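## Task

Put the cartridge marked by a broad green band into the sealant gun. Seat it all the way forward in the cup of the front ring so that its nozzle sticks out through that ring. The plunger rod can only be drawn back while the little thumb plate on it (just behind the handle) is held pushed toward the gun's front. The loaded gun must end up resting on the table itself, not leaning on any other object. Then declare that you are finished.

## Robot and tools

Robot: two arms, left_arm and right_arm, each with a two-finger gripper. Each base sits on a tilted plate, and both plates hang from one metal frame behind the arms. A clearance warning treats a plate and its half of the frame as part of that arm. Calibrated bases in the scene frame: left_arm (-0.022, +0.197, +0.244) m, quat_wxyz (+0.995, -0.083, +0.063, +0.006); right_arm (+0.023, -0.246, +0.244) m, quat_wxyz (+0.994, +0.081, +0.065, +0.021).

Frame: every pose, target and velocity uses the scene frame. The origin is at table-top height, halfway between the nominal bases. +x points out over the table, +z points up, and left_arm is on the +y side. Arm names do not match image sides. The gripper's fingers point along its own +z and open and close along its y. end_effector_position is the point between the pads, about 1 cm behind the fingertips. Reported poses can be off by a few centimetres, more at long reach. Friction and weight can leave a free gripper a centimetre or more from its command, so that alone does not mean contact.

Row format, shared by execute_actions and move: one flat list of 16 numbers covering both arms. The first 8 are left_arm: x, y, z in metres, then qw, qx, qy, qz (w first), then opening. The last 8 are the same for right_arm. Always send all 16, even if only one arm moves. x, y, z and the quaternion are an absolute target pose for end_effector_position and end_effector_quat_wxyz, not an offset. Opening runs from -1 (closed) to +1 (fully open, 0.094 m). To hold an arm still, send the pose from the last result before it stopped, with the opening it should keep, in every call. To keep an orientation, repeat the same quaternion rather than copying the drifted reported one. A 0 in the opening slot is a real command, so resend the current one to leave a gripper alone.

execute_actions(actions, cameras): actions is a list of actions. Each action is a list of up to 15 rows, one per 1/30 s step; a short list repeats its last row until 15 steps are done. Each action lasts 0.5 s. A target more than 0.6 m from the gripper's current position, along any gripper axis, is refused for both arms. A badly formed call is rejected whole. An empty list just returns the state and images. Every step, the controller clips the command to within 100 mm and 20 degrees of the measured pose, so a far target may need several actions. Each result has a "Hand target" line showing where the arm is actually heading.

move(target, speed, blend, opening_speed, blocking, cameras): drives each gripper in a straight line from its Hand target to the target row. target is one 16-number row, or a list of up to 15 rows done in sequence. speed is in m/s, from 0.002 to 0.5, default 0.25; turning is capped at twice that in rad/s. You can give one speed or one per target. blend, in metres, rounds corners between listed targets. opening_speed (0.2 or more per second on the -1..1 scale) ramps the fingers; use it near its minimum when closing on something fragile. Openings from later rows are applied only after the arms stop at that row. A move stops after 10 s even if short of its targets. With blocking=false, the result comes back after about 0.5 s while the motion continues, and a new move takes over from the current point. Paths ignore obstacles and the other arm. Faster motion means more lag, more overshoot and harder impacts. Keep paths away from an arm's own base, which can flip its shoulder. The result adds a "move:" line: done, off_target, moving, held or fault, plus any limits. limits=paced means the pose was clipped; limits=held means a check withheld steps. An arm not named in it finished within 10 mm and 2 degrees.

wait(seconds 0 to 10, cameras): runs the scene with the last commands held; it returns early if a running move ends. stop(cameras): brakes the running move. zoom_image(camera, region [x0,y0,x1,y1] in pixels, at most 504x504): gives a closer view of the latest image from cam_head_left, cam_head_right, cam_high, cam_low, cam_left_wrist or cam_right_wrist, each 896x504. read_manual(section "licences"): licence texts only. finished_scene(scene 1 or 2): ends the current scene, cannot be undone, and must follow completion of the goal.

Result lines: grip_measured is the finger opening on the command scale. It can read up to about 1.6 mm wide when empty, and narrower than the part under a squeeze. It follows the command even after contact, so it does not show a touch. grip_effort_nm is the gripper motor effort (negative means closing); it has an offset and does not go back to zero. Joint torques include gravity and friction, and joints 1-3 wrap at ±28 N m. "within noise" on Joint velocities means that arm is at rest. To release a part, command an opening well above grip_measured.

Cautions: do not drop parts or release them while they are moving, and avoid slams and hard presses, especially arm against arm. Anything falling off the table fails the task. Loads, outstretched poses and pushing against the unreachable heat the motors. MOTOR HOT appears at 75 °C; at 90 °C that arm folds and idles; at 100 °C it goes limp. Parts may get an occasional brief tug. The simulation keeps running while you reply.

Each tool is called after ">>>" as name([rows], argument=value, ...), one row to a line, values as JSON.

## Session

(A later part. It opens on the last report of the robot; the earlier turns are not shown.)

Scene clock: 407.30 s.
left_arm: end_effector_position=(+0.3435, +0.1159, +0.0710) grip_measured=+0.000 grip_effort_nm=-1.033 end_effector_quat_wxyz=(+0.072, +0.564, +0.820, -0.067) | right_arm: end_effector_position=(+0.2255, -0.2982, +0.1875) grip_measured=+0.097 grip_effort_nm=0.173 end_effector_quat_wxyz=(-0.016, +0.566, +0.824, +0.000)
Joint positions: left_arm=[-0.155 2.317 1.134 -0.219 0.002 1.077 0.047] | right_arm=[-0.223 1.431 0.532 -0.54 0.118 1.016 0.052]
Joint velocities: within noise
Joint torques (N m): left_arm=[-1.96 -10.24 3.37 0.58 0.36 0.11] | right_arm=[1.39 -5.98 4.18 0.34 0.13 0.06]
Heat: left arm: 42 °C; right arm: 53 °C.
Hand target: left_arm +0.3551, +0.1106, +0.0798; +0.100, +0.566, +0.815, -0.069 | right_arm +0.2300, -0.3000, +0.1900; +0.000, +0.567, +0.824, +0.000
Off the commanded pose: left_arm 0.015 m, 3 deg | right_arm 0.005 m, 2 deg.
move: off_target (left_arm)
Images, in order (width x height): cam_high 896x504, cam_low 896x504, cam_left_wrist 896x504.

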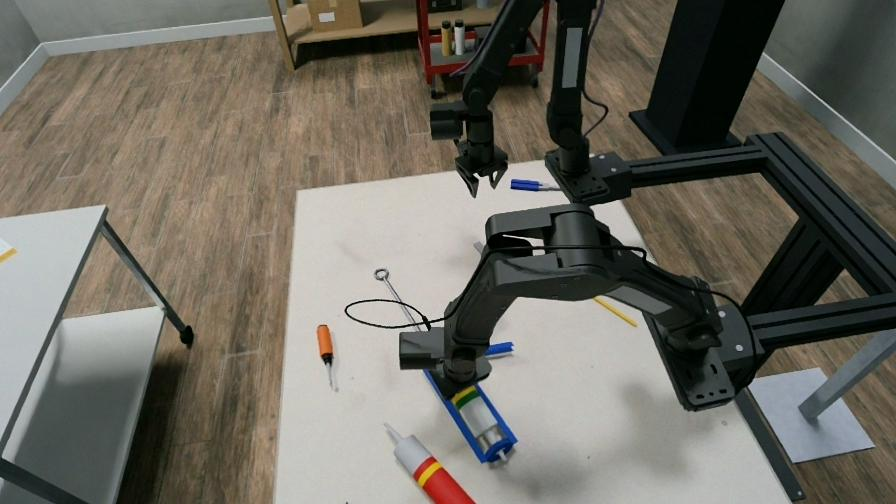

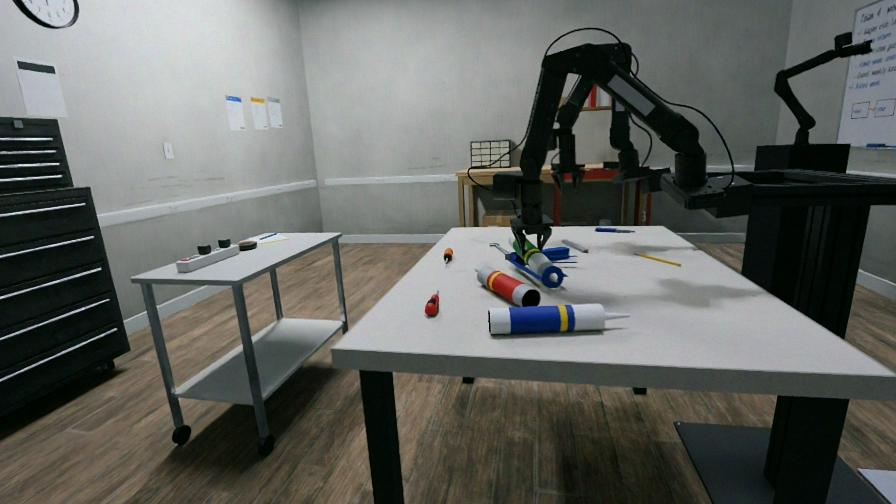

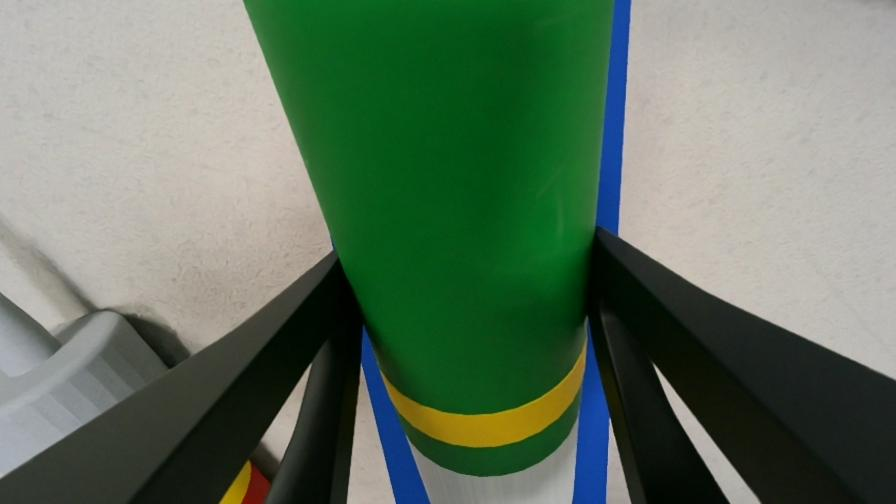

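>>> move([
  [0.3465,0.134,0.072,0.0859,0.5669,0.8171,-0.0596,-0.1,0.23,-0.30,0.19,0,0.5664,0.8241,0,0.1],
], speed=0.04, cameras=["cam_left_wrist","cam_low","cam_high"])

>>> zoom_image(camera="cam_low", region=[500, 225, 580, 295])

>>> zoom_image(camera="cam_high", region=[410, 340, 550, 480])

>>> zoom_image(camera="cam_left_wrist", region=[340, 304, 640, 504])

Scene clock: 425.63 s.
left_arm: end_effector_position=(+0.3363, +0.1337, +0.0641) grip_measured=+0.000 grip_effort_nm=-1.028 end_effector_quat_wxyz=(+0.065, +0.565, +0.820, -0.066) | right_arm: end_effector_position=(+0.2255, -0.2982, +0.1875) grip_measured=+0.097 grip_effort_nm=0.168 end_effector_quat_wxyz=(-0.016, +0.566, +0.824, +0.000)
Joint positions: left_arm=[-0.108 2.317 1.104 -0.199 0.002 1.123 0.047] | right_arm=[-0.223 1.431 0.532 -0.54 0.118 1.016 0.052]
Joint velocities: within noise
Joint torques (N m): left_arm=[-1.66 -10.35 2.86 0.52 0.17 0.19] | right_arm=[1.37 -5.93 4.15 0.34 0.13 0.07]
Heat: left arm: 44 °C; right arm: 52 °C.
Hand target: left_arm +0.3465, +0.1340, +0.0721; +0.086, +0.567, +0.817, -0.059 | right_arm +0.2300, -0.3000, +0.1900; +0.000, +0.567, +0.824, +0.000
Off the commanded pose: left_arm 0.013 m, 2 deg | right_arm 0.005 m, 2 deg.
move: off_target (left_arm)
Images, in order (width x height): cam_high 896x504, cam_low 896x504, cam_left_wrist 896x504.

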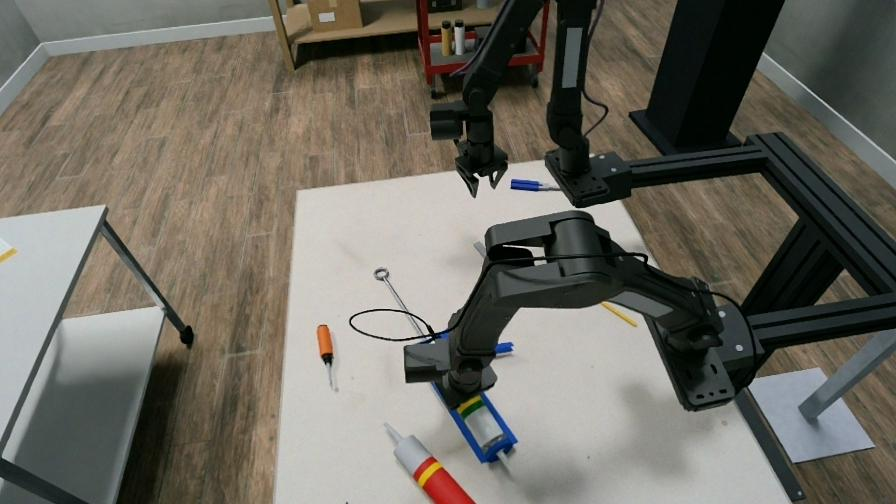

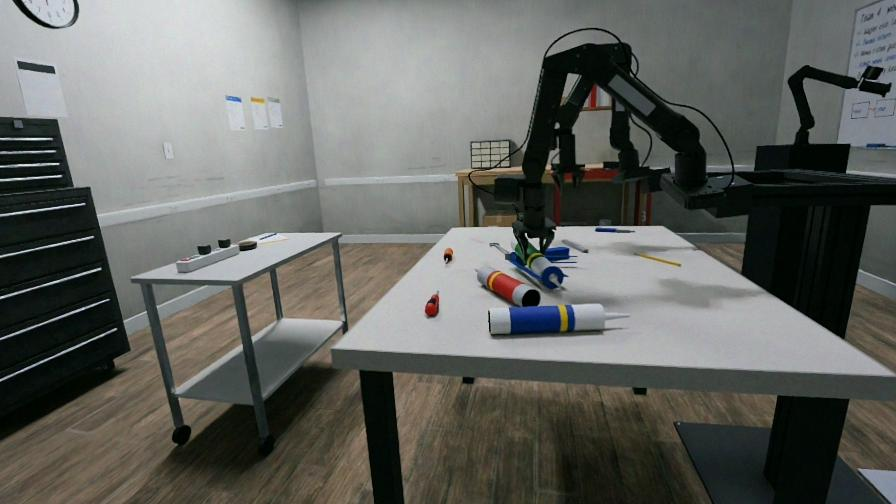

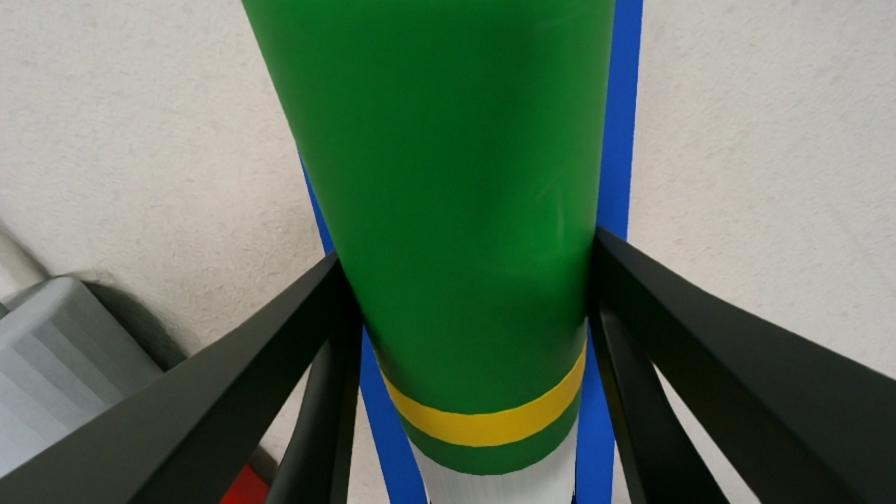

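Scaled by 6.300 from the camera's 896x504 image, which has a finer 1280x720 frame.

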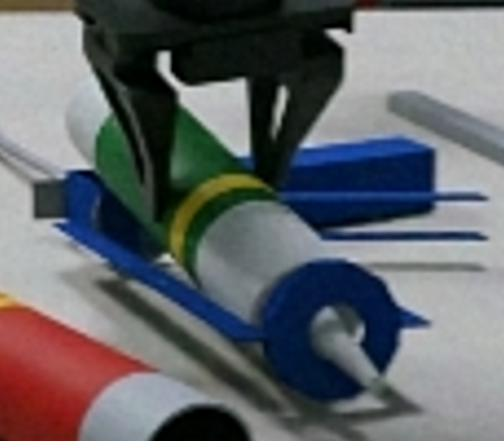

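Scaled by 3.600 from the camera's 896x504 image, which has a finer 1280x720 frame.

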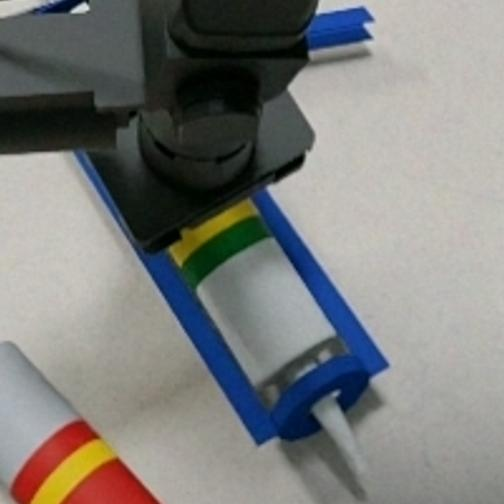

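Scaled by 1.680 from the camera's 896x504 image, which has a finer 1280x720 frame.

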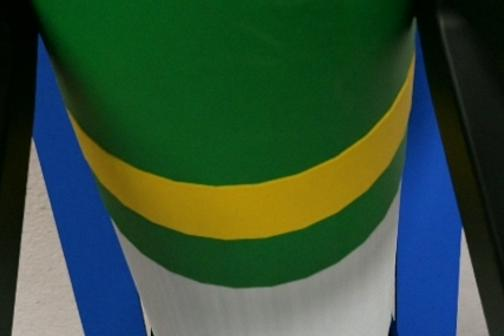

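>>> move([
  [0.3465,0.134,0.060,0.0573,0.5686,0.8196,-0.0398,-0.1,0.23,-0.30,0.19,0,0.5664,0.8241,0,0.1],
], speed=0.03, cameras=["cam_left_wrist","cam_low","cam_high"])

>>> zoom_image(camera="cam_low", region=[500, 225, 580, 295])

>>> zoom_image(camera="cam_high", region=[410, 340, 550, 480])

Scene clock: 436.27 s.
left_arm: end_effector_position=(+0.3417, +0.1414, +0.0624) grip_measured=+0.000 grip_effort_nm=-1.028 end_effector_quat_wxyz=(+0.056, +0.565, +0.822, -0.042) | right_arm: end_effector_position=(+0.2255, -0.2982, +0.1875) grip_measured=+0.097 grip_effort_nm=0.168 end_effector_quat_wxyz=(-0.016, +0.566, +0.824, +0.000)
Joint positions: left_arm=[-0.11 2.324 1.118 -0.199 -0.049 1.121 0.047] | right_arm=[-0.223 1.431 0.532 -0.54 0.118 1.016 0.052]
Joint velocities: within noise
Joint torques (N m): left_arm=[-3.85 -7.09 5.64 0.35 0 -0.09] | right_arm=[1.4 -5.94 4.14 0.32 0.16 0.06]
Heat: left arm: 44 °C; right arm: 52 °C.
Hand target: left_arm +0.3463, +0.1340, +0.0602; +0.058, +0.569, +0.820, -0.040 | right_arm +0.2300, -0.3000, +0.1900; +0.000, +0.567, +0.824, +0.000
Off the commanded pose: left_arm 0.009 m, 1 deg | right_arm 0.005 m, 2 deg.
move: done
Images, in order (width x height): cam_high 896x504, cam_low 896x504, cam_left_wrist 896x504.

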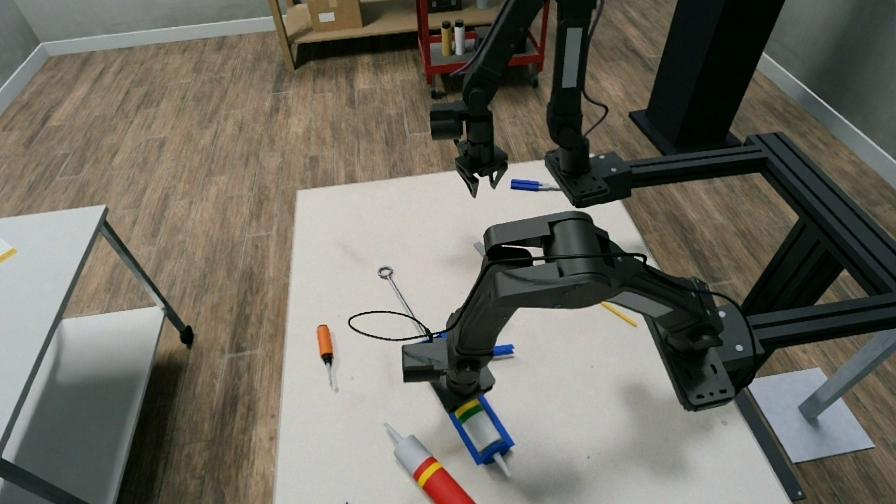

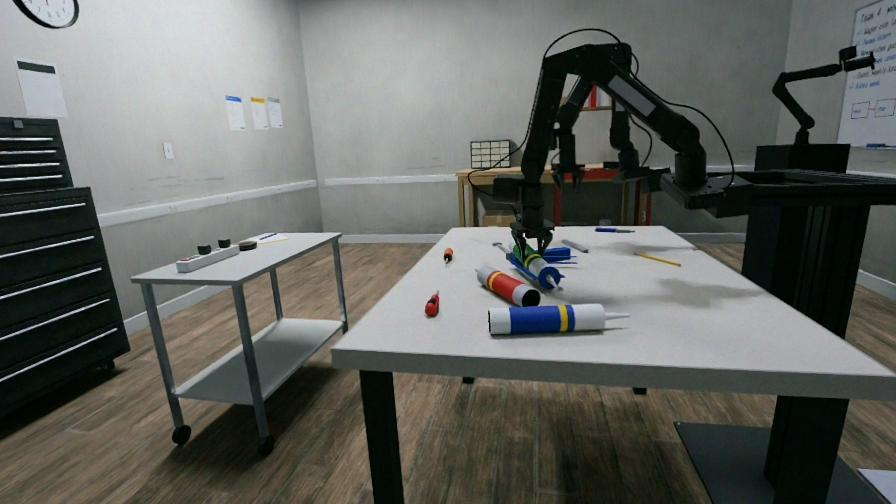

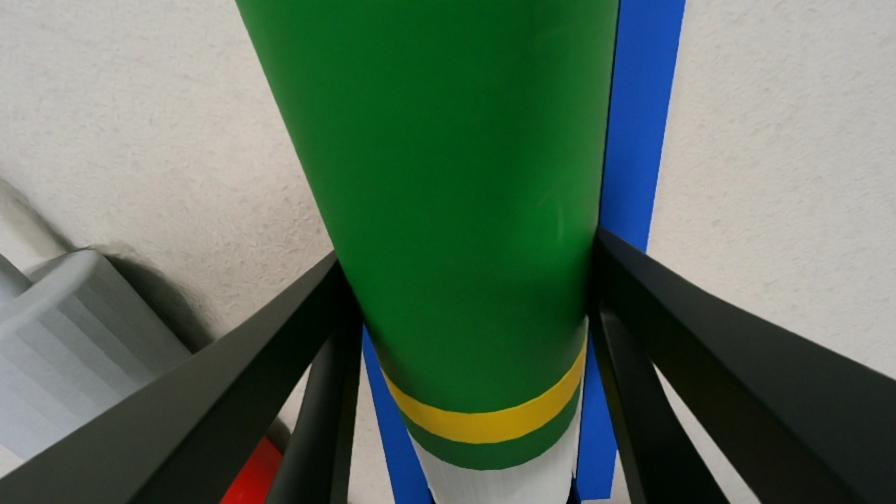

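Scaled by 6.300 from the camera's 896x504 image, which has a finer 1280x720 frame.

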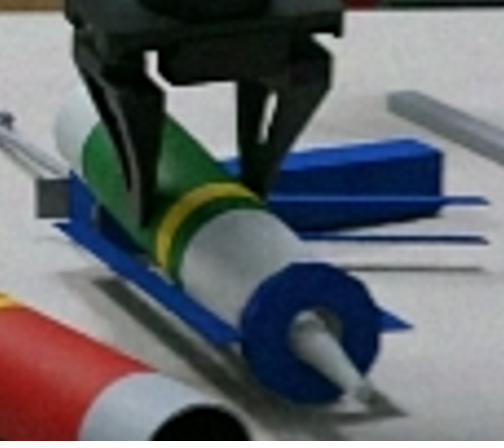

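Scaled by 3.600 from the camera's 896x504 image, which has a finer 1280x720 frame.

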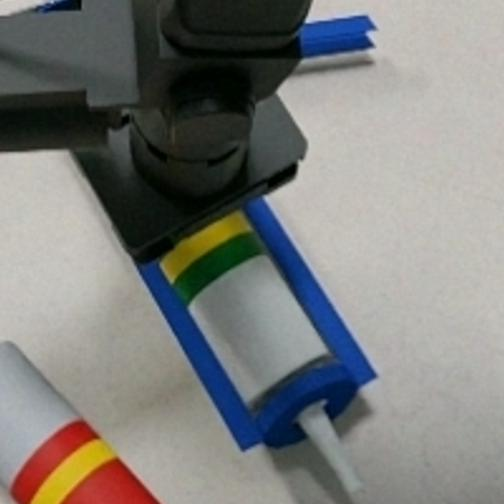

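>>> move([
  [0.339,0.131,0.056,0.0495,0.5831,0.8101,-0.0356,-0.1,0.23,-0.30,0.19,0,0.5664,0.8241,0,0.1],
], speed=0.03, cameras=["cam_left_wrist","cam_low","cam_high"])

>>> zoom_image(camera="cam_low", region=[500, 225, 580, 295])

>>> zoom_image(camera="cam_high", region=[410, 340, 550, 480])

Scene clock: 445.13 s.
left_arm: end_effector_position=(+0.3419, +0.1412, +0.0627) grip_measured=+0.000 grip_effort_nm=-1.023 end_effector_quat_wxyz=(+0.052, +0.569, +0.820, -0.033) | right_arm: end_effector_position=(+0.2256, -0.2982, +0.1875) grip_measured=+0.097 grip_effort_nm=0.168 end_effector_quat_wxyz=(-0.016, +0.566, +0.824, +0.001)
Joint positions: left_arm=[-0.121 2.324 1.118 -0.199 -0.071 1.121 0.047] | right_arm=[-0.223 1.431 0.532 -0.539 0.118 1.016 0.052]
Joint velocities: within noise
Joint torques (N m): left_arm=[-4.12 -6.52 3.99 0.43 0.04 0.15] | right_arm=[1.39 -6.02 4.08 0.32 0.16 0.08]
Heat: left arm: 43 °C; right arm: 52 °C.
Hand target: left_arm +0.3387, +0.1312, +0.0563; +0.050, +0.583, +0.810, -0.036 | right_arm +0.2300, -0.3000, +0.1900; +0.000, +0.567, +0.824, +0.000
Off the commanded pose: left_arm 0.012 m, 2 deg | right_arm 0.005 m, 2 deg.
move: off_target (left_arm)
Images, in order (width x height): cam_high 896x504, cam_low 896x504, cam_left_wrist 896x504.

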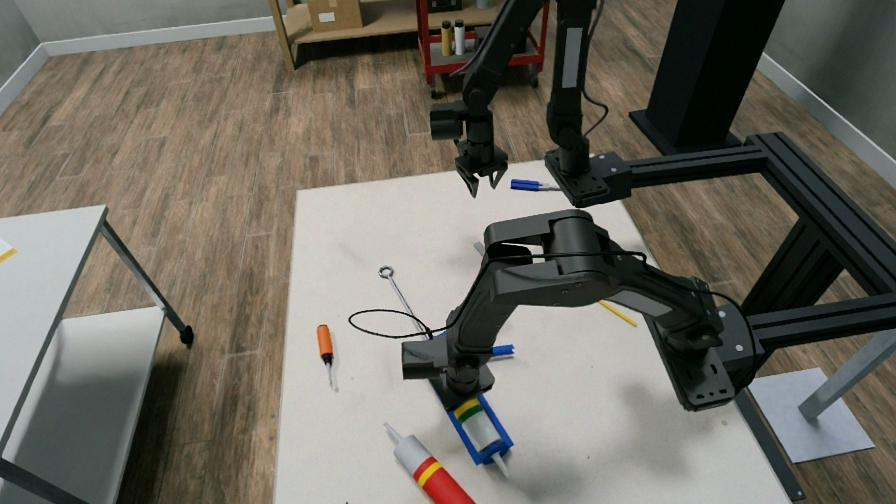

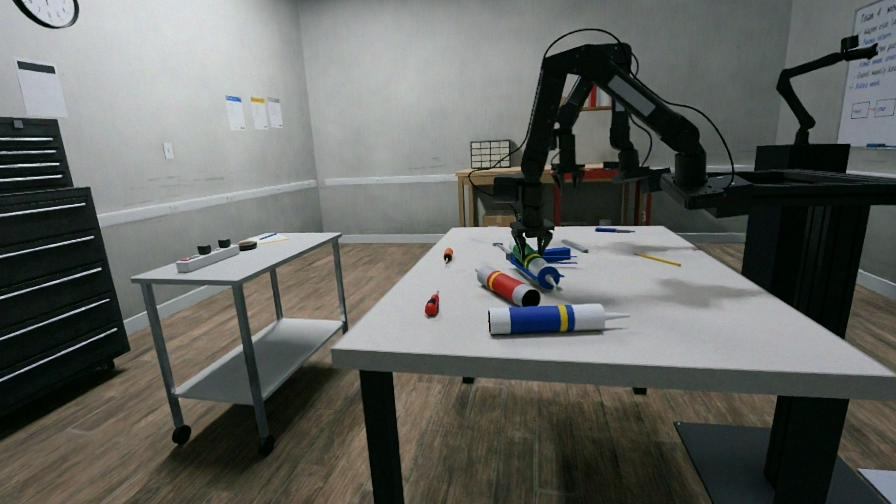

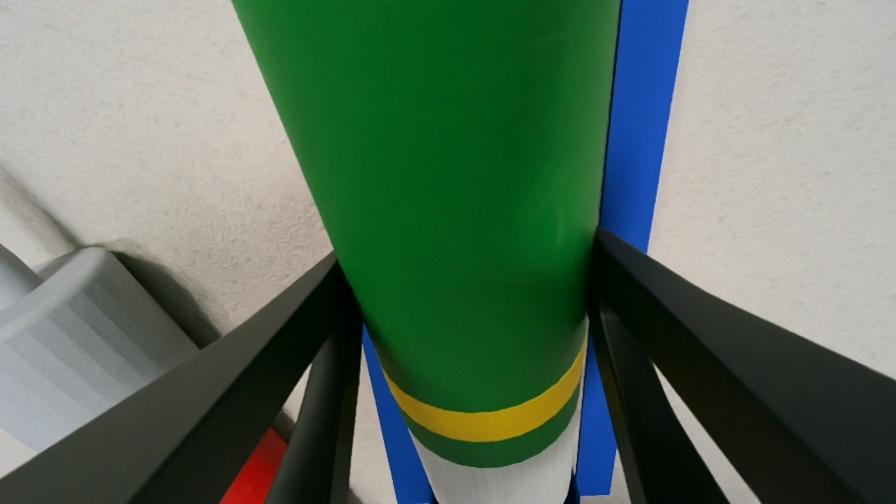

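Scaled by 6.300 from the camera's 896x504 image, which has a finer 1280x720 frame.

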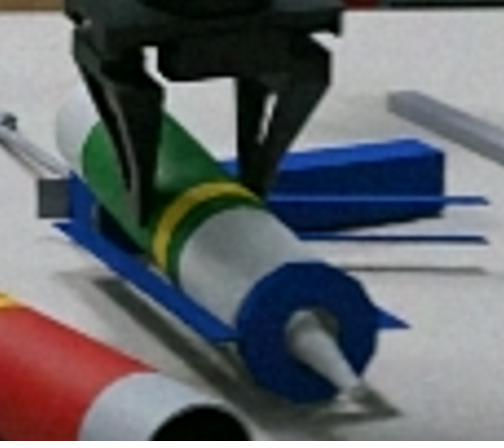

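Scaled by 3.600 from the camera's 896x504 image, which has a finer 1280x720 frame.

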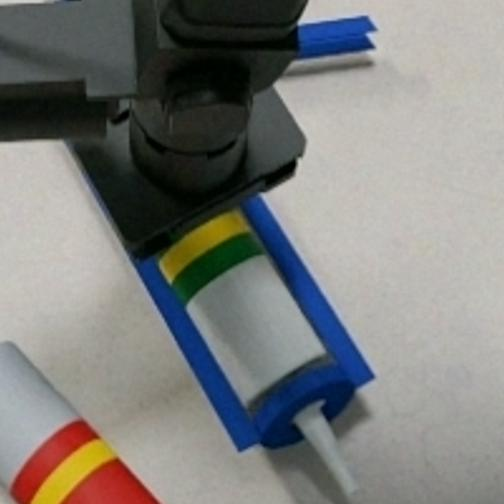

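>>> move([
  [0.339,0.133,0.080,0.0782,0.5744,0.8129,-0.0553,-0.1,0.23,-0.30,0.19,0,0.5664,0.8241,0,0.1],
], speed=0.03, cameras=["cam_left_wrist","cam_low","cam_high"])

>>> zoom_image(camera="cam_low", region=[500, 225, 580, 295])

>>> zoom_image(camera="cam_high", region=[410, 340, 550, 480])

Scene clock: 464.83 s.
left_arm: end_effector_position=(+0.3340, +0.1351, +0.0630) grip_measured=+0.000 grip_effort_nm=-1.018 end_effector_quat_wxyz=(+0.062, +0.571, +0.817, -0.049) | right_arm: end_effector_position=(+0.2256, -0.2982, +0.1875) grip_measured=+0.097 grip_effort_nm=0.168 end_effector_quat_wxyz=(-0.016, +0.566, +0.824, +0.001)
Joint positions: left_arm=[-0.121 2.312 1.082 -0.173 -0.033 1.125 0.047] | right_arm=[-0.223 1.431 0.532 -0.539 0.118 1.016 0.052]
Joint velocities: within noise
Joint torques (N m): left_arm=[-2.04 -12.62 2.29 0.19 0.32 0.17] | right_arm=[1.42 -5.97 4.1 0.31 0.15 0.07]
Heat: left arm: 42 °C; right arm: 51 °C.
Hand target: left_arm +0.3389, +0.1330, +0.0791; +0.078, +0.575, +0.813, -0.055 | right_arm +0.2300, -0.3000, +0.1900; +0.000, +0.567, +0.824, +0.000
Off the commanded pose: left_arm 0.018 m, 2 deg | right_arm 0.005 m, 2 deg.
move: off_target (left_arm)
Images, in order (width x height): cam_high 896x504, cam_low 896x504, cam_left_wrist 896x504.

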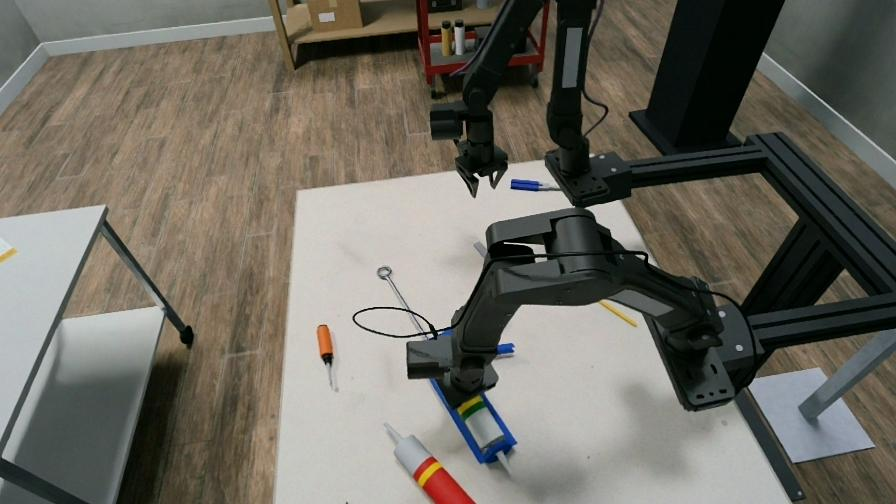

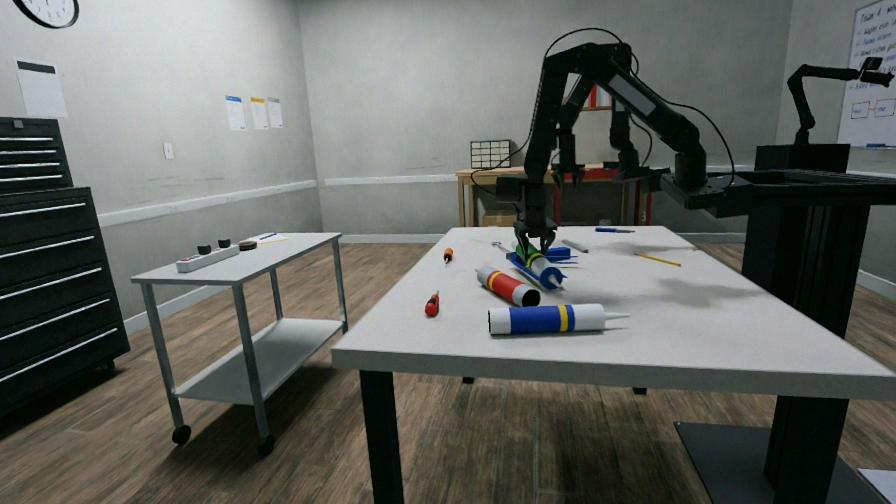

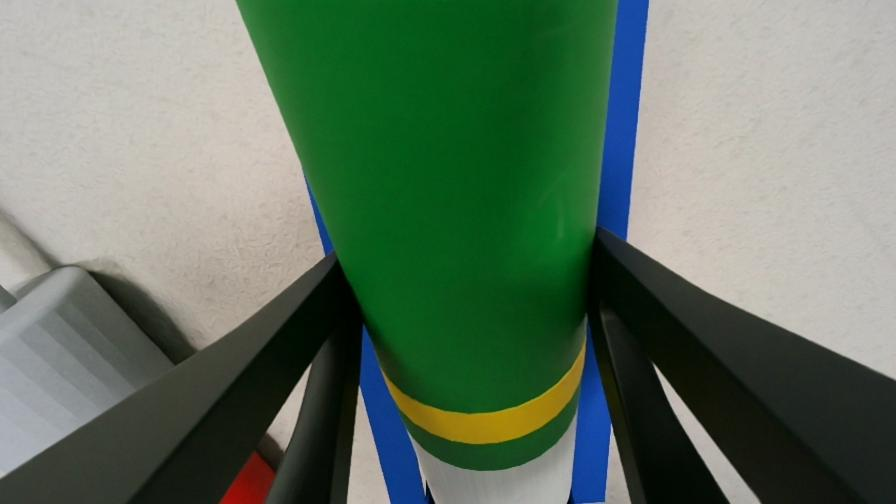

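Scaled by 6.300 from the camera's 896x504 image, which has a finer 1280x720 frame.

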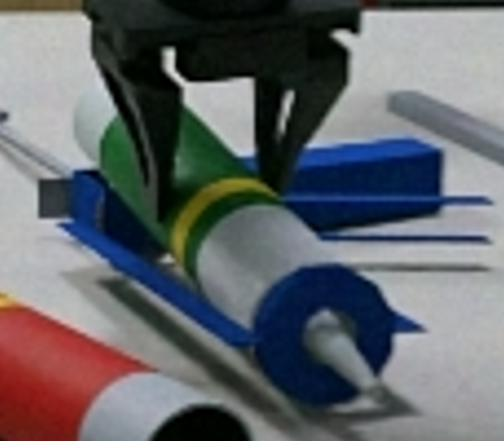

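Scaled by 3.600 from the camera's 896x504 image, which has a finer 1280x720 frame.

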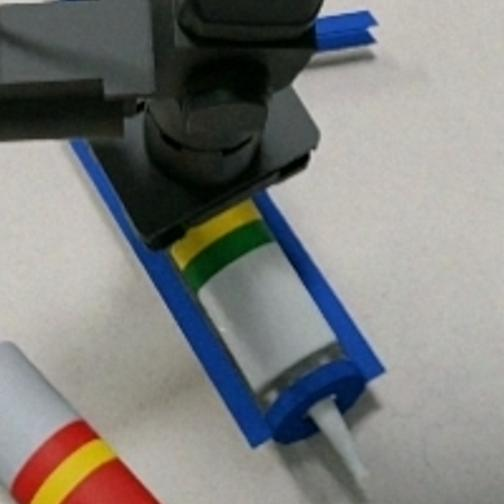

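>>> move([
  [0.335,0.1315,0.057,0.0430,0.5685,0.8210,-0.0298,-0.1,0.23,-0.30,0.19,0,0.5664,0.8241,0,0.1],
], speed=0.02, cameras=["cam_left_wrist","cam_low","cam_high"])

>>> zoom_image(camera="cam_low", region=[500, 225, 580, 295])

>>> zoom_image(camera="cam_high", region=[410, 340, 550, 480])

Scene clock: 475.37 s.
left_arm: end_effector_position=(+0.3345, +0.1379, +0.0607) grip_measured=+0.000 grip_effort_nm=-1.023 end_effector_quat_wxyz=(+0.050, +0.567, +0.821, -0.030) | right_arm: end_effector_position=(+0.2256, -0.2982, +0.1875) grip_measured=+0.097 grip_effort_nm=0.168 end_effector_quat_wxyz=(-0.016, +0.566, +0.824, +0.001)
Joint positions: left_arm=[-0.135 2.321 1.088 -0.173 -0.079 1.103 0.047] | right_arm=[-0.223 1.431 0.532 -0.539 0.118 1.016 0.052]
Joint velocities: within noise
Joint torques (N m): left_arm=[-3.84 -6.69 5.33 0.22 -0.07 -0.2] | right_arm=[1.57 -5.93 4.07 0.32 0.13 0.06]
Heat: left arm: 45 °C; right arm: 51 °C.
Hand target: left_arm +0.3348, +0.1316, +0.0571; +0.043, +0.569, +0.821, -0.030 | right_arm +0.2300, -0.3000, +0.1900; +0.000, +0.567, +0.824, +0.000
Off the commanded pose: left_arm 0.007 m, 1 deg | right_arm 0.005 m, 2 deg.
move: done
Images, in order (width x height): cam_high 896x504, cam_low 896x504, cam_left_wrist 896x504.

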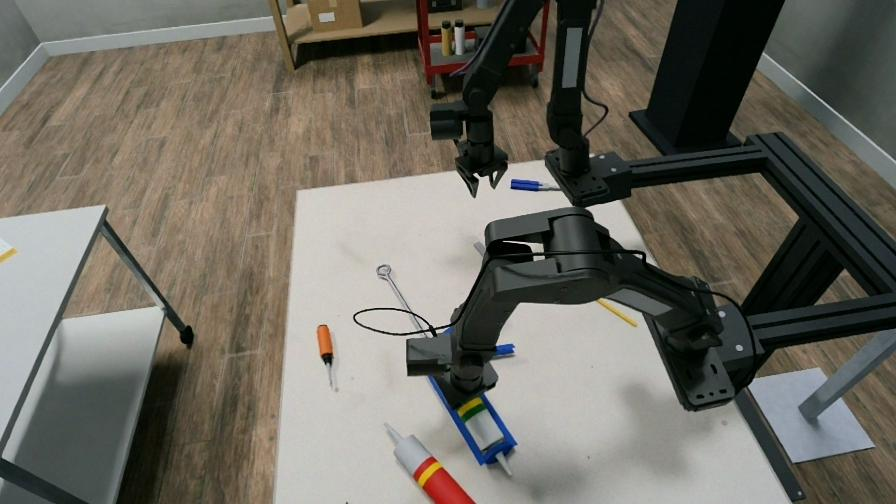

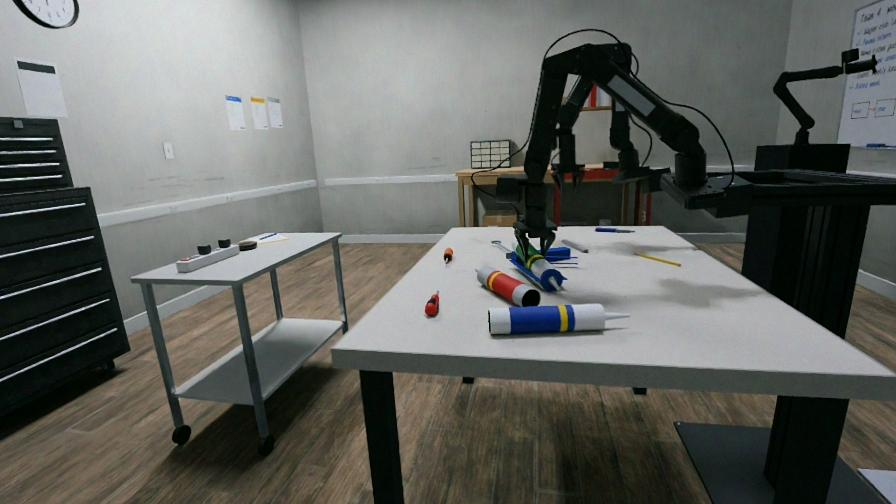

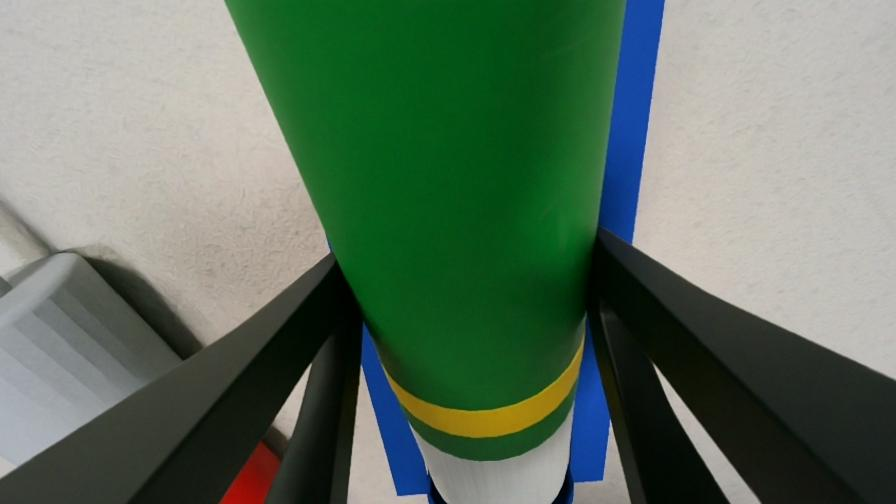

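Scaled by 6.300 from the camera's 896x504 image, which has a finer 1280x720 frame.

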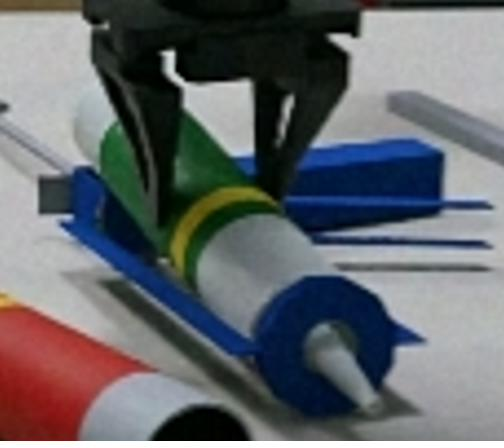

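Scaled by 3.600 from the camera's 896x504 image, which has a finer 1280x720 frame.

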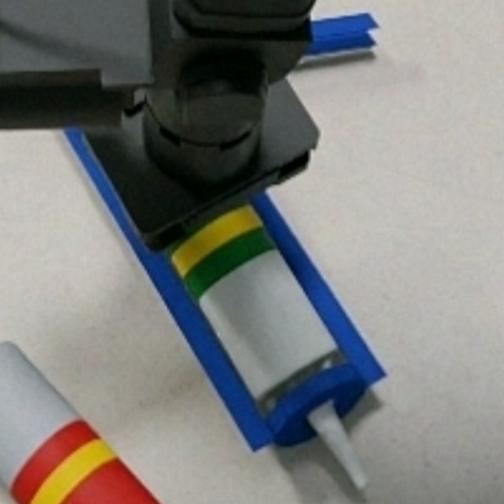

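>>> zoom_image(camera="cam_left_wrist", region=[220, 0, 700, 504])

Scaled by 1.000.

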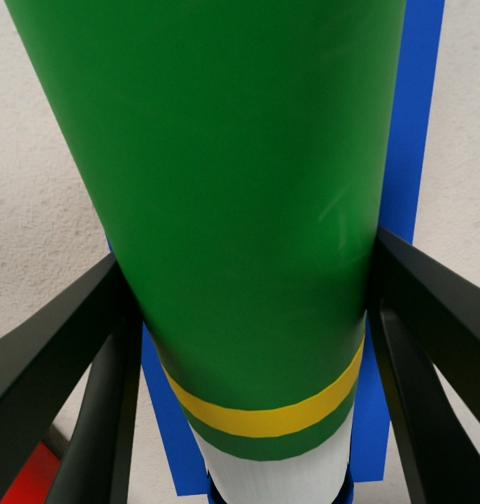

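>>> move([
  [0.333,0.1300,0.048,0.0215,0.5705,0.8209,-0.0149,-0.1,0.23,-0.30,0.19,0,0.5664,0.8241,0,0.1],
], speed=0.02, cameras=["cam_left_wrist","cam_low","cam_high"])

>>> zoom_image(camera="cam_low", region=[500, 225, 580, 295])

>>> zoom_image(camera="cam_high", region=[410, 340, 550, 480])

Scene clock: 491.13 s.
left_arm: end_effector_position=(+0.3344, +0.1376, +0.0593) grip_measured=+0.000 grip_effort_nm=-1.028 end_effector_quat_wxyz=(+0.026, +0.568, +0.822, -0.015) | right_arm: end_effector_position=(+0.2256, -0.2982, +0.1875) grip_measured=+0.097 grip_effort_nm=0.168 end_effector_quat_wxyz=(-0.016, +0.566, +0.824, +0.001)
Joint positions: left_arm=[-0.159 2.341 1.124 -0.22 -0.132 1.075 0.047] | right_arm=[-0.223 1.431 0.532 -0.539 0.118 1.016 0.052]
Joint velocities: within noise
Joint torques (N m): left_arm=[-3.71 -5.34 5.01 0.49 -0.03 -0.14] | right_arm=[1.46 -5.97 4.1 0.32 0.15 0.07]
Heat: left arm: 40 °C; right arm: 50 °C.
Hand target: left_arm +0.3324, +0.1302, +0.0485; +0.021, +0.571, +0.821, -0.015 | right_arm +0.2300, -0.3000, +0.1900; +0.000, +0.567, +0.824, +0.000
Off the commanded pose: left_arm 0.014 m, 1 deg | right_arm 0.005 m, 2 deg.
move: off_target (left_arm)
Images, in order (width x height): cam_high 896x504, cam_low 896x504, cam_left_wrist 896x504.

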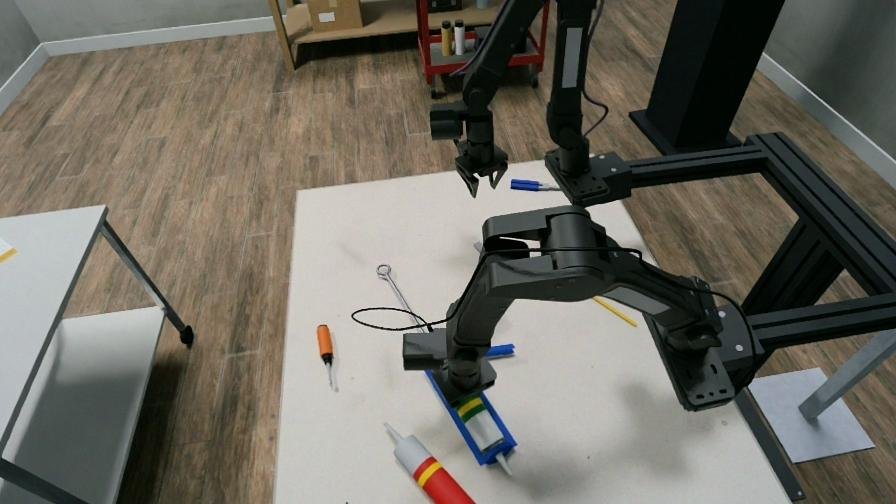

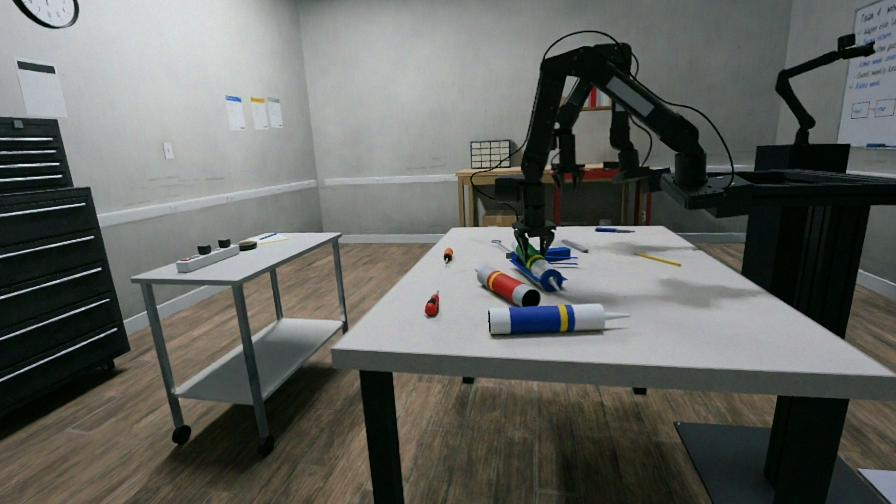

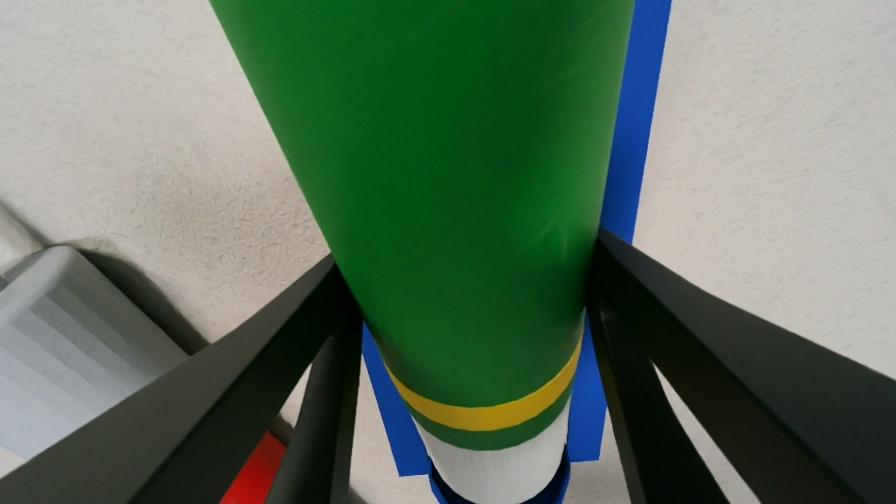

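Scaled by 6.300 from the camera's 896x504 image, which has a finer 1280x720 frame.

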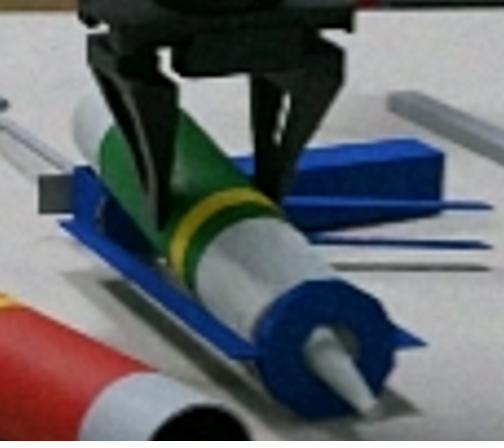

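Scaled by 3.600 from the camera's 896x504 image, which has a finer 1280x720 frame.

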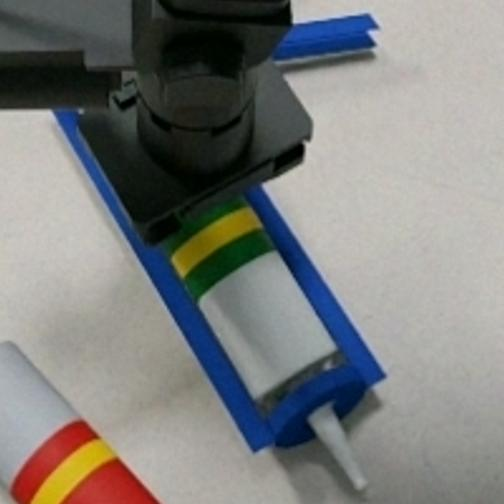

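>>> move([
  [0.333,0.1300,0.056,0.0430,0.5685,0.8210,-0.0298,-0.1,0.41,-0.14,0.15,0,0.5592,0.829,0,0.1],
], speed=0.15, cameras=["cam_right_wrist","cam_left_wrist"])

Scene clock: 513.00 s.
left_arm: end_effector_position=(+0.3339, +0.1372, +0.0591) grip_measured=+0.000 grip_effort_nm=-1.023 end_effector_quat_wxyz=(+0.027, +0.568, +0.822, -0.016) | right_arm: end_effector_position=(+0.4107, -0.1428, +0.1508) grip_measured=+0.097 grip_effort_nm=0.173 end_effector_quat_wxyz=(-0.001, +0.563, +0.826, +0.011)
Joint positions: left_arm=[-0.159 2.341 1.121 -0.217 -0.13 1.075 0.047] | right_arm=[0.257 2.199 1.356 -0.629 0.176 1.485 0.052]
Joint velocities: within noise
Joint torques (N m): left_arm=[-2.13 -8.28 1.98 0.65 0.35 0.07] | right_arm=[3.34 -9.11 7.01 0 0.17 0.07]
Heat: left arm: 39 °C; right arm: 50 °C.
Hand target: left_arm +0.3330, +0.1301, +0.0563; +0.042, +0.569, +0.821, -0.030 | right_arm +0.4099, -0.1401, +0.1500; +0.000, +0.559, +0.829, +0.000
Off the commanded pose: left_arm 0.008 m, 2 deg | right_arm 0.003 m, 1 deg.
move: done
Images, in order (width x height): cam_left_wrist 896x504, cam_right_wrist 896x504.

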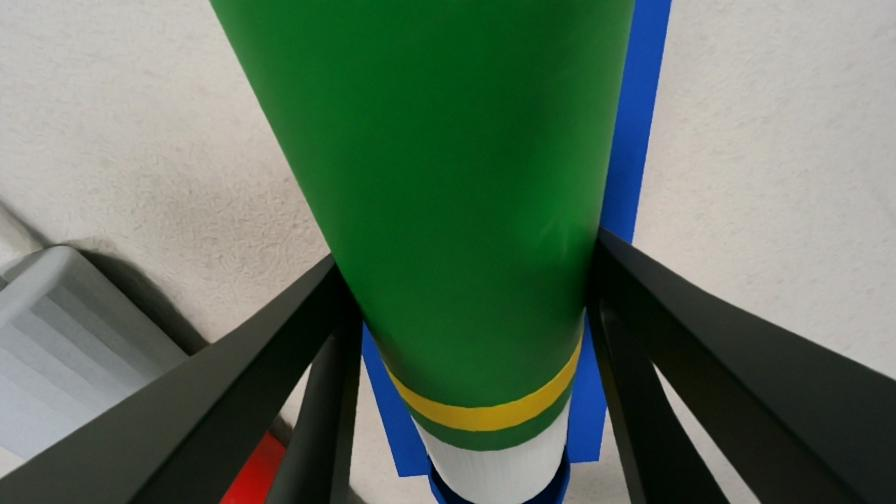

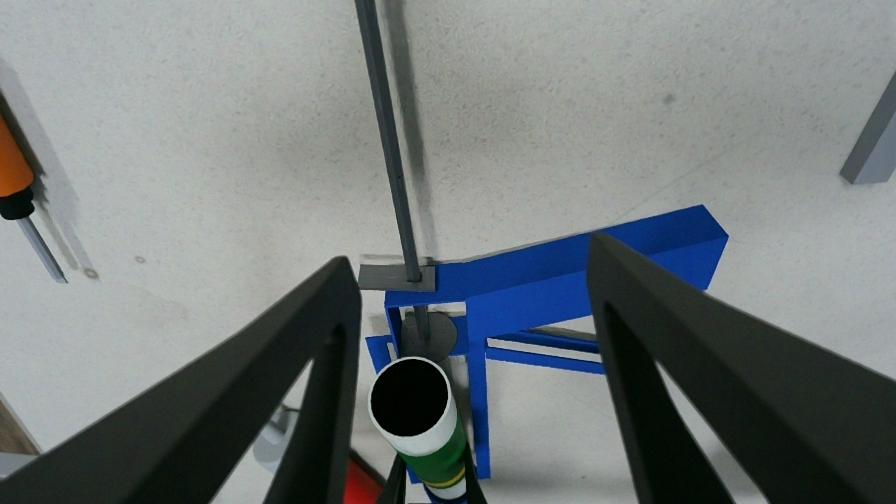

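>>> zoom_image(camera="cam_right_wrist", region=[330, 240, 560, 504])

Scaled by 1.909 from the camera's 896x504 image, which has a finer 1280x720 frame.

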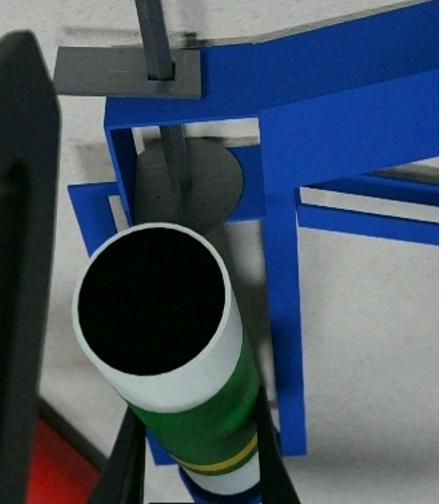

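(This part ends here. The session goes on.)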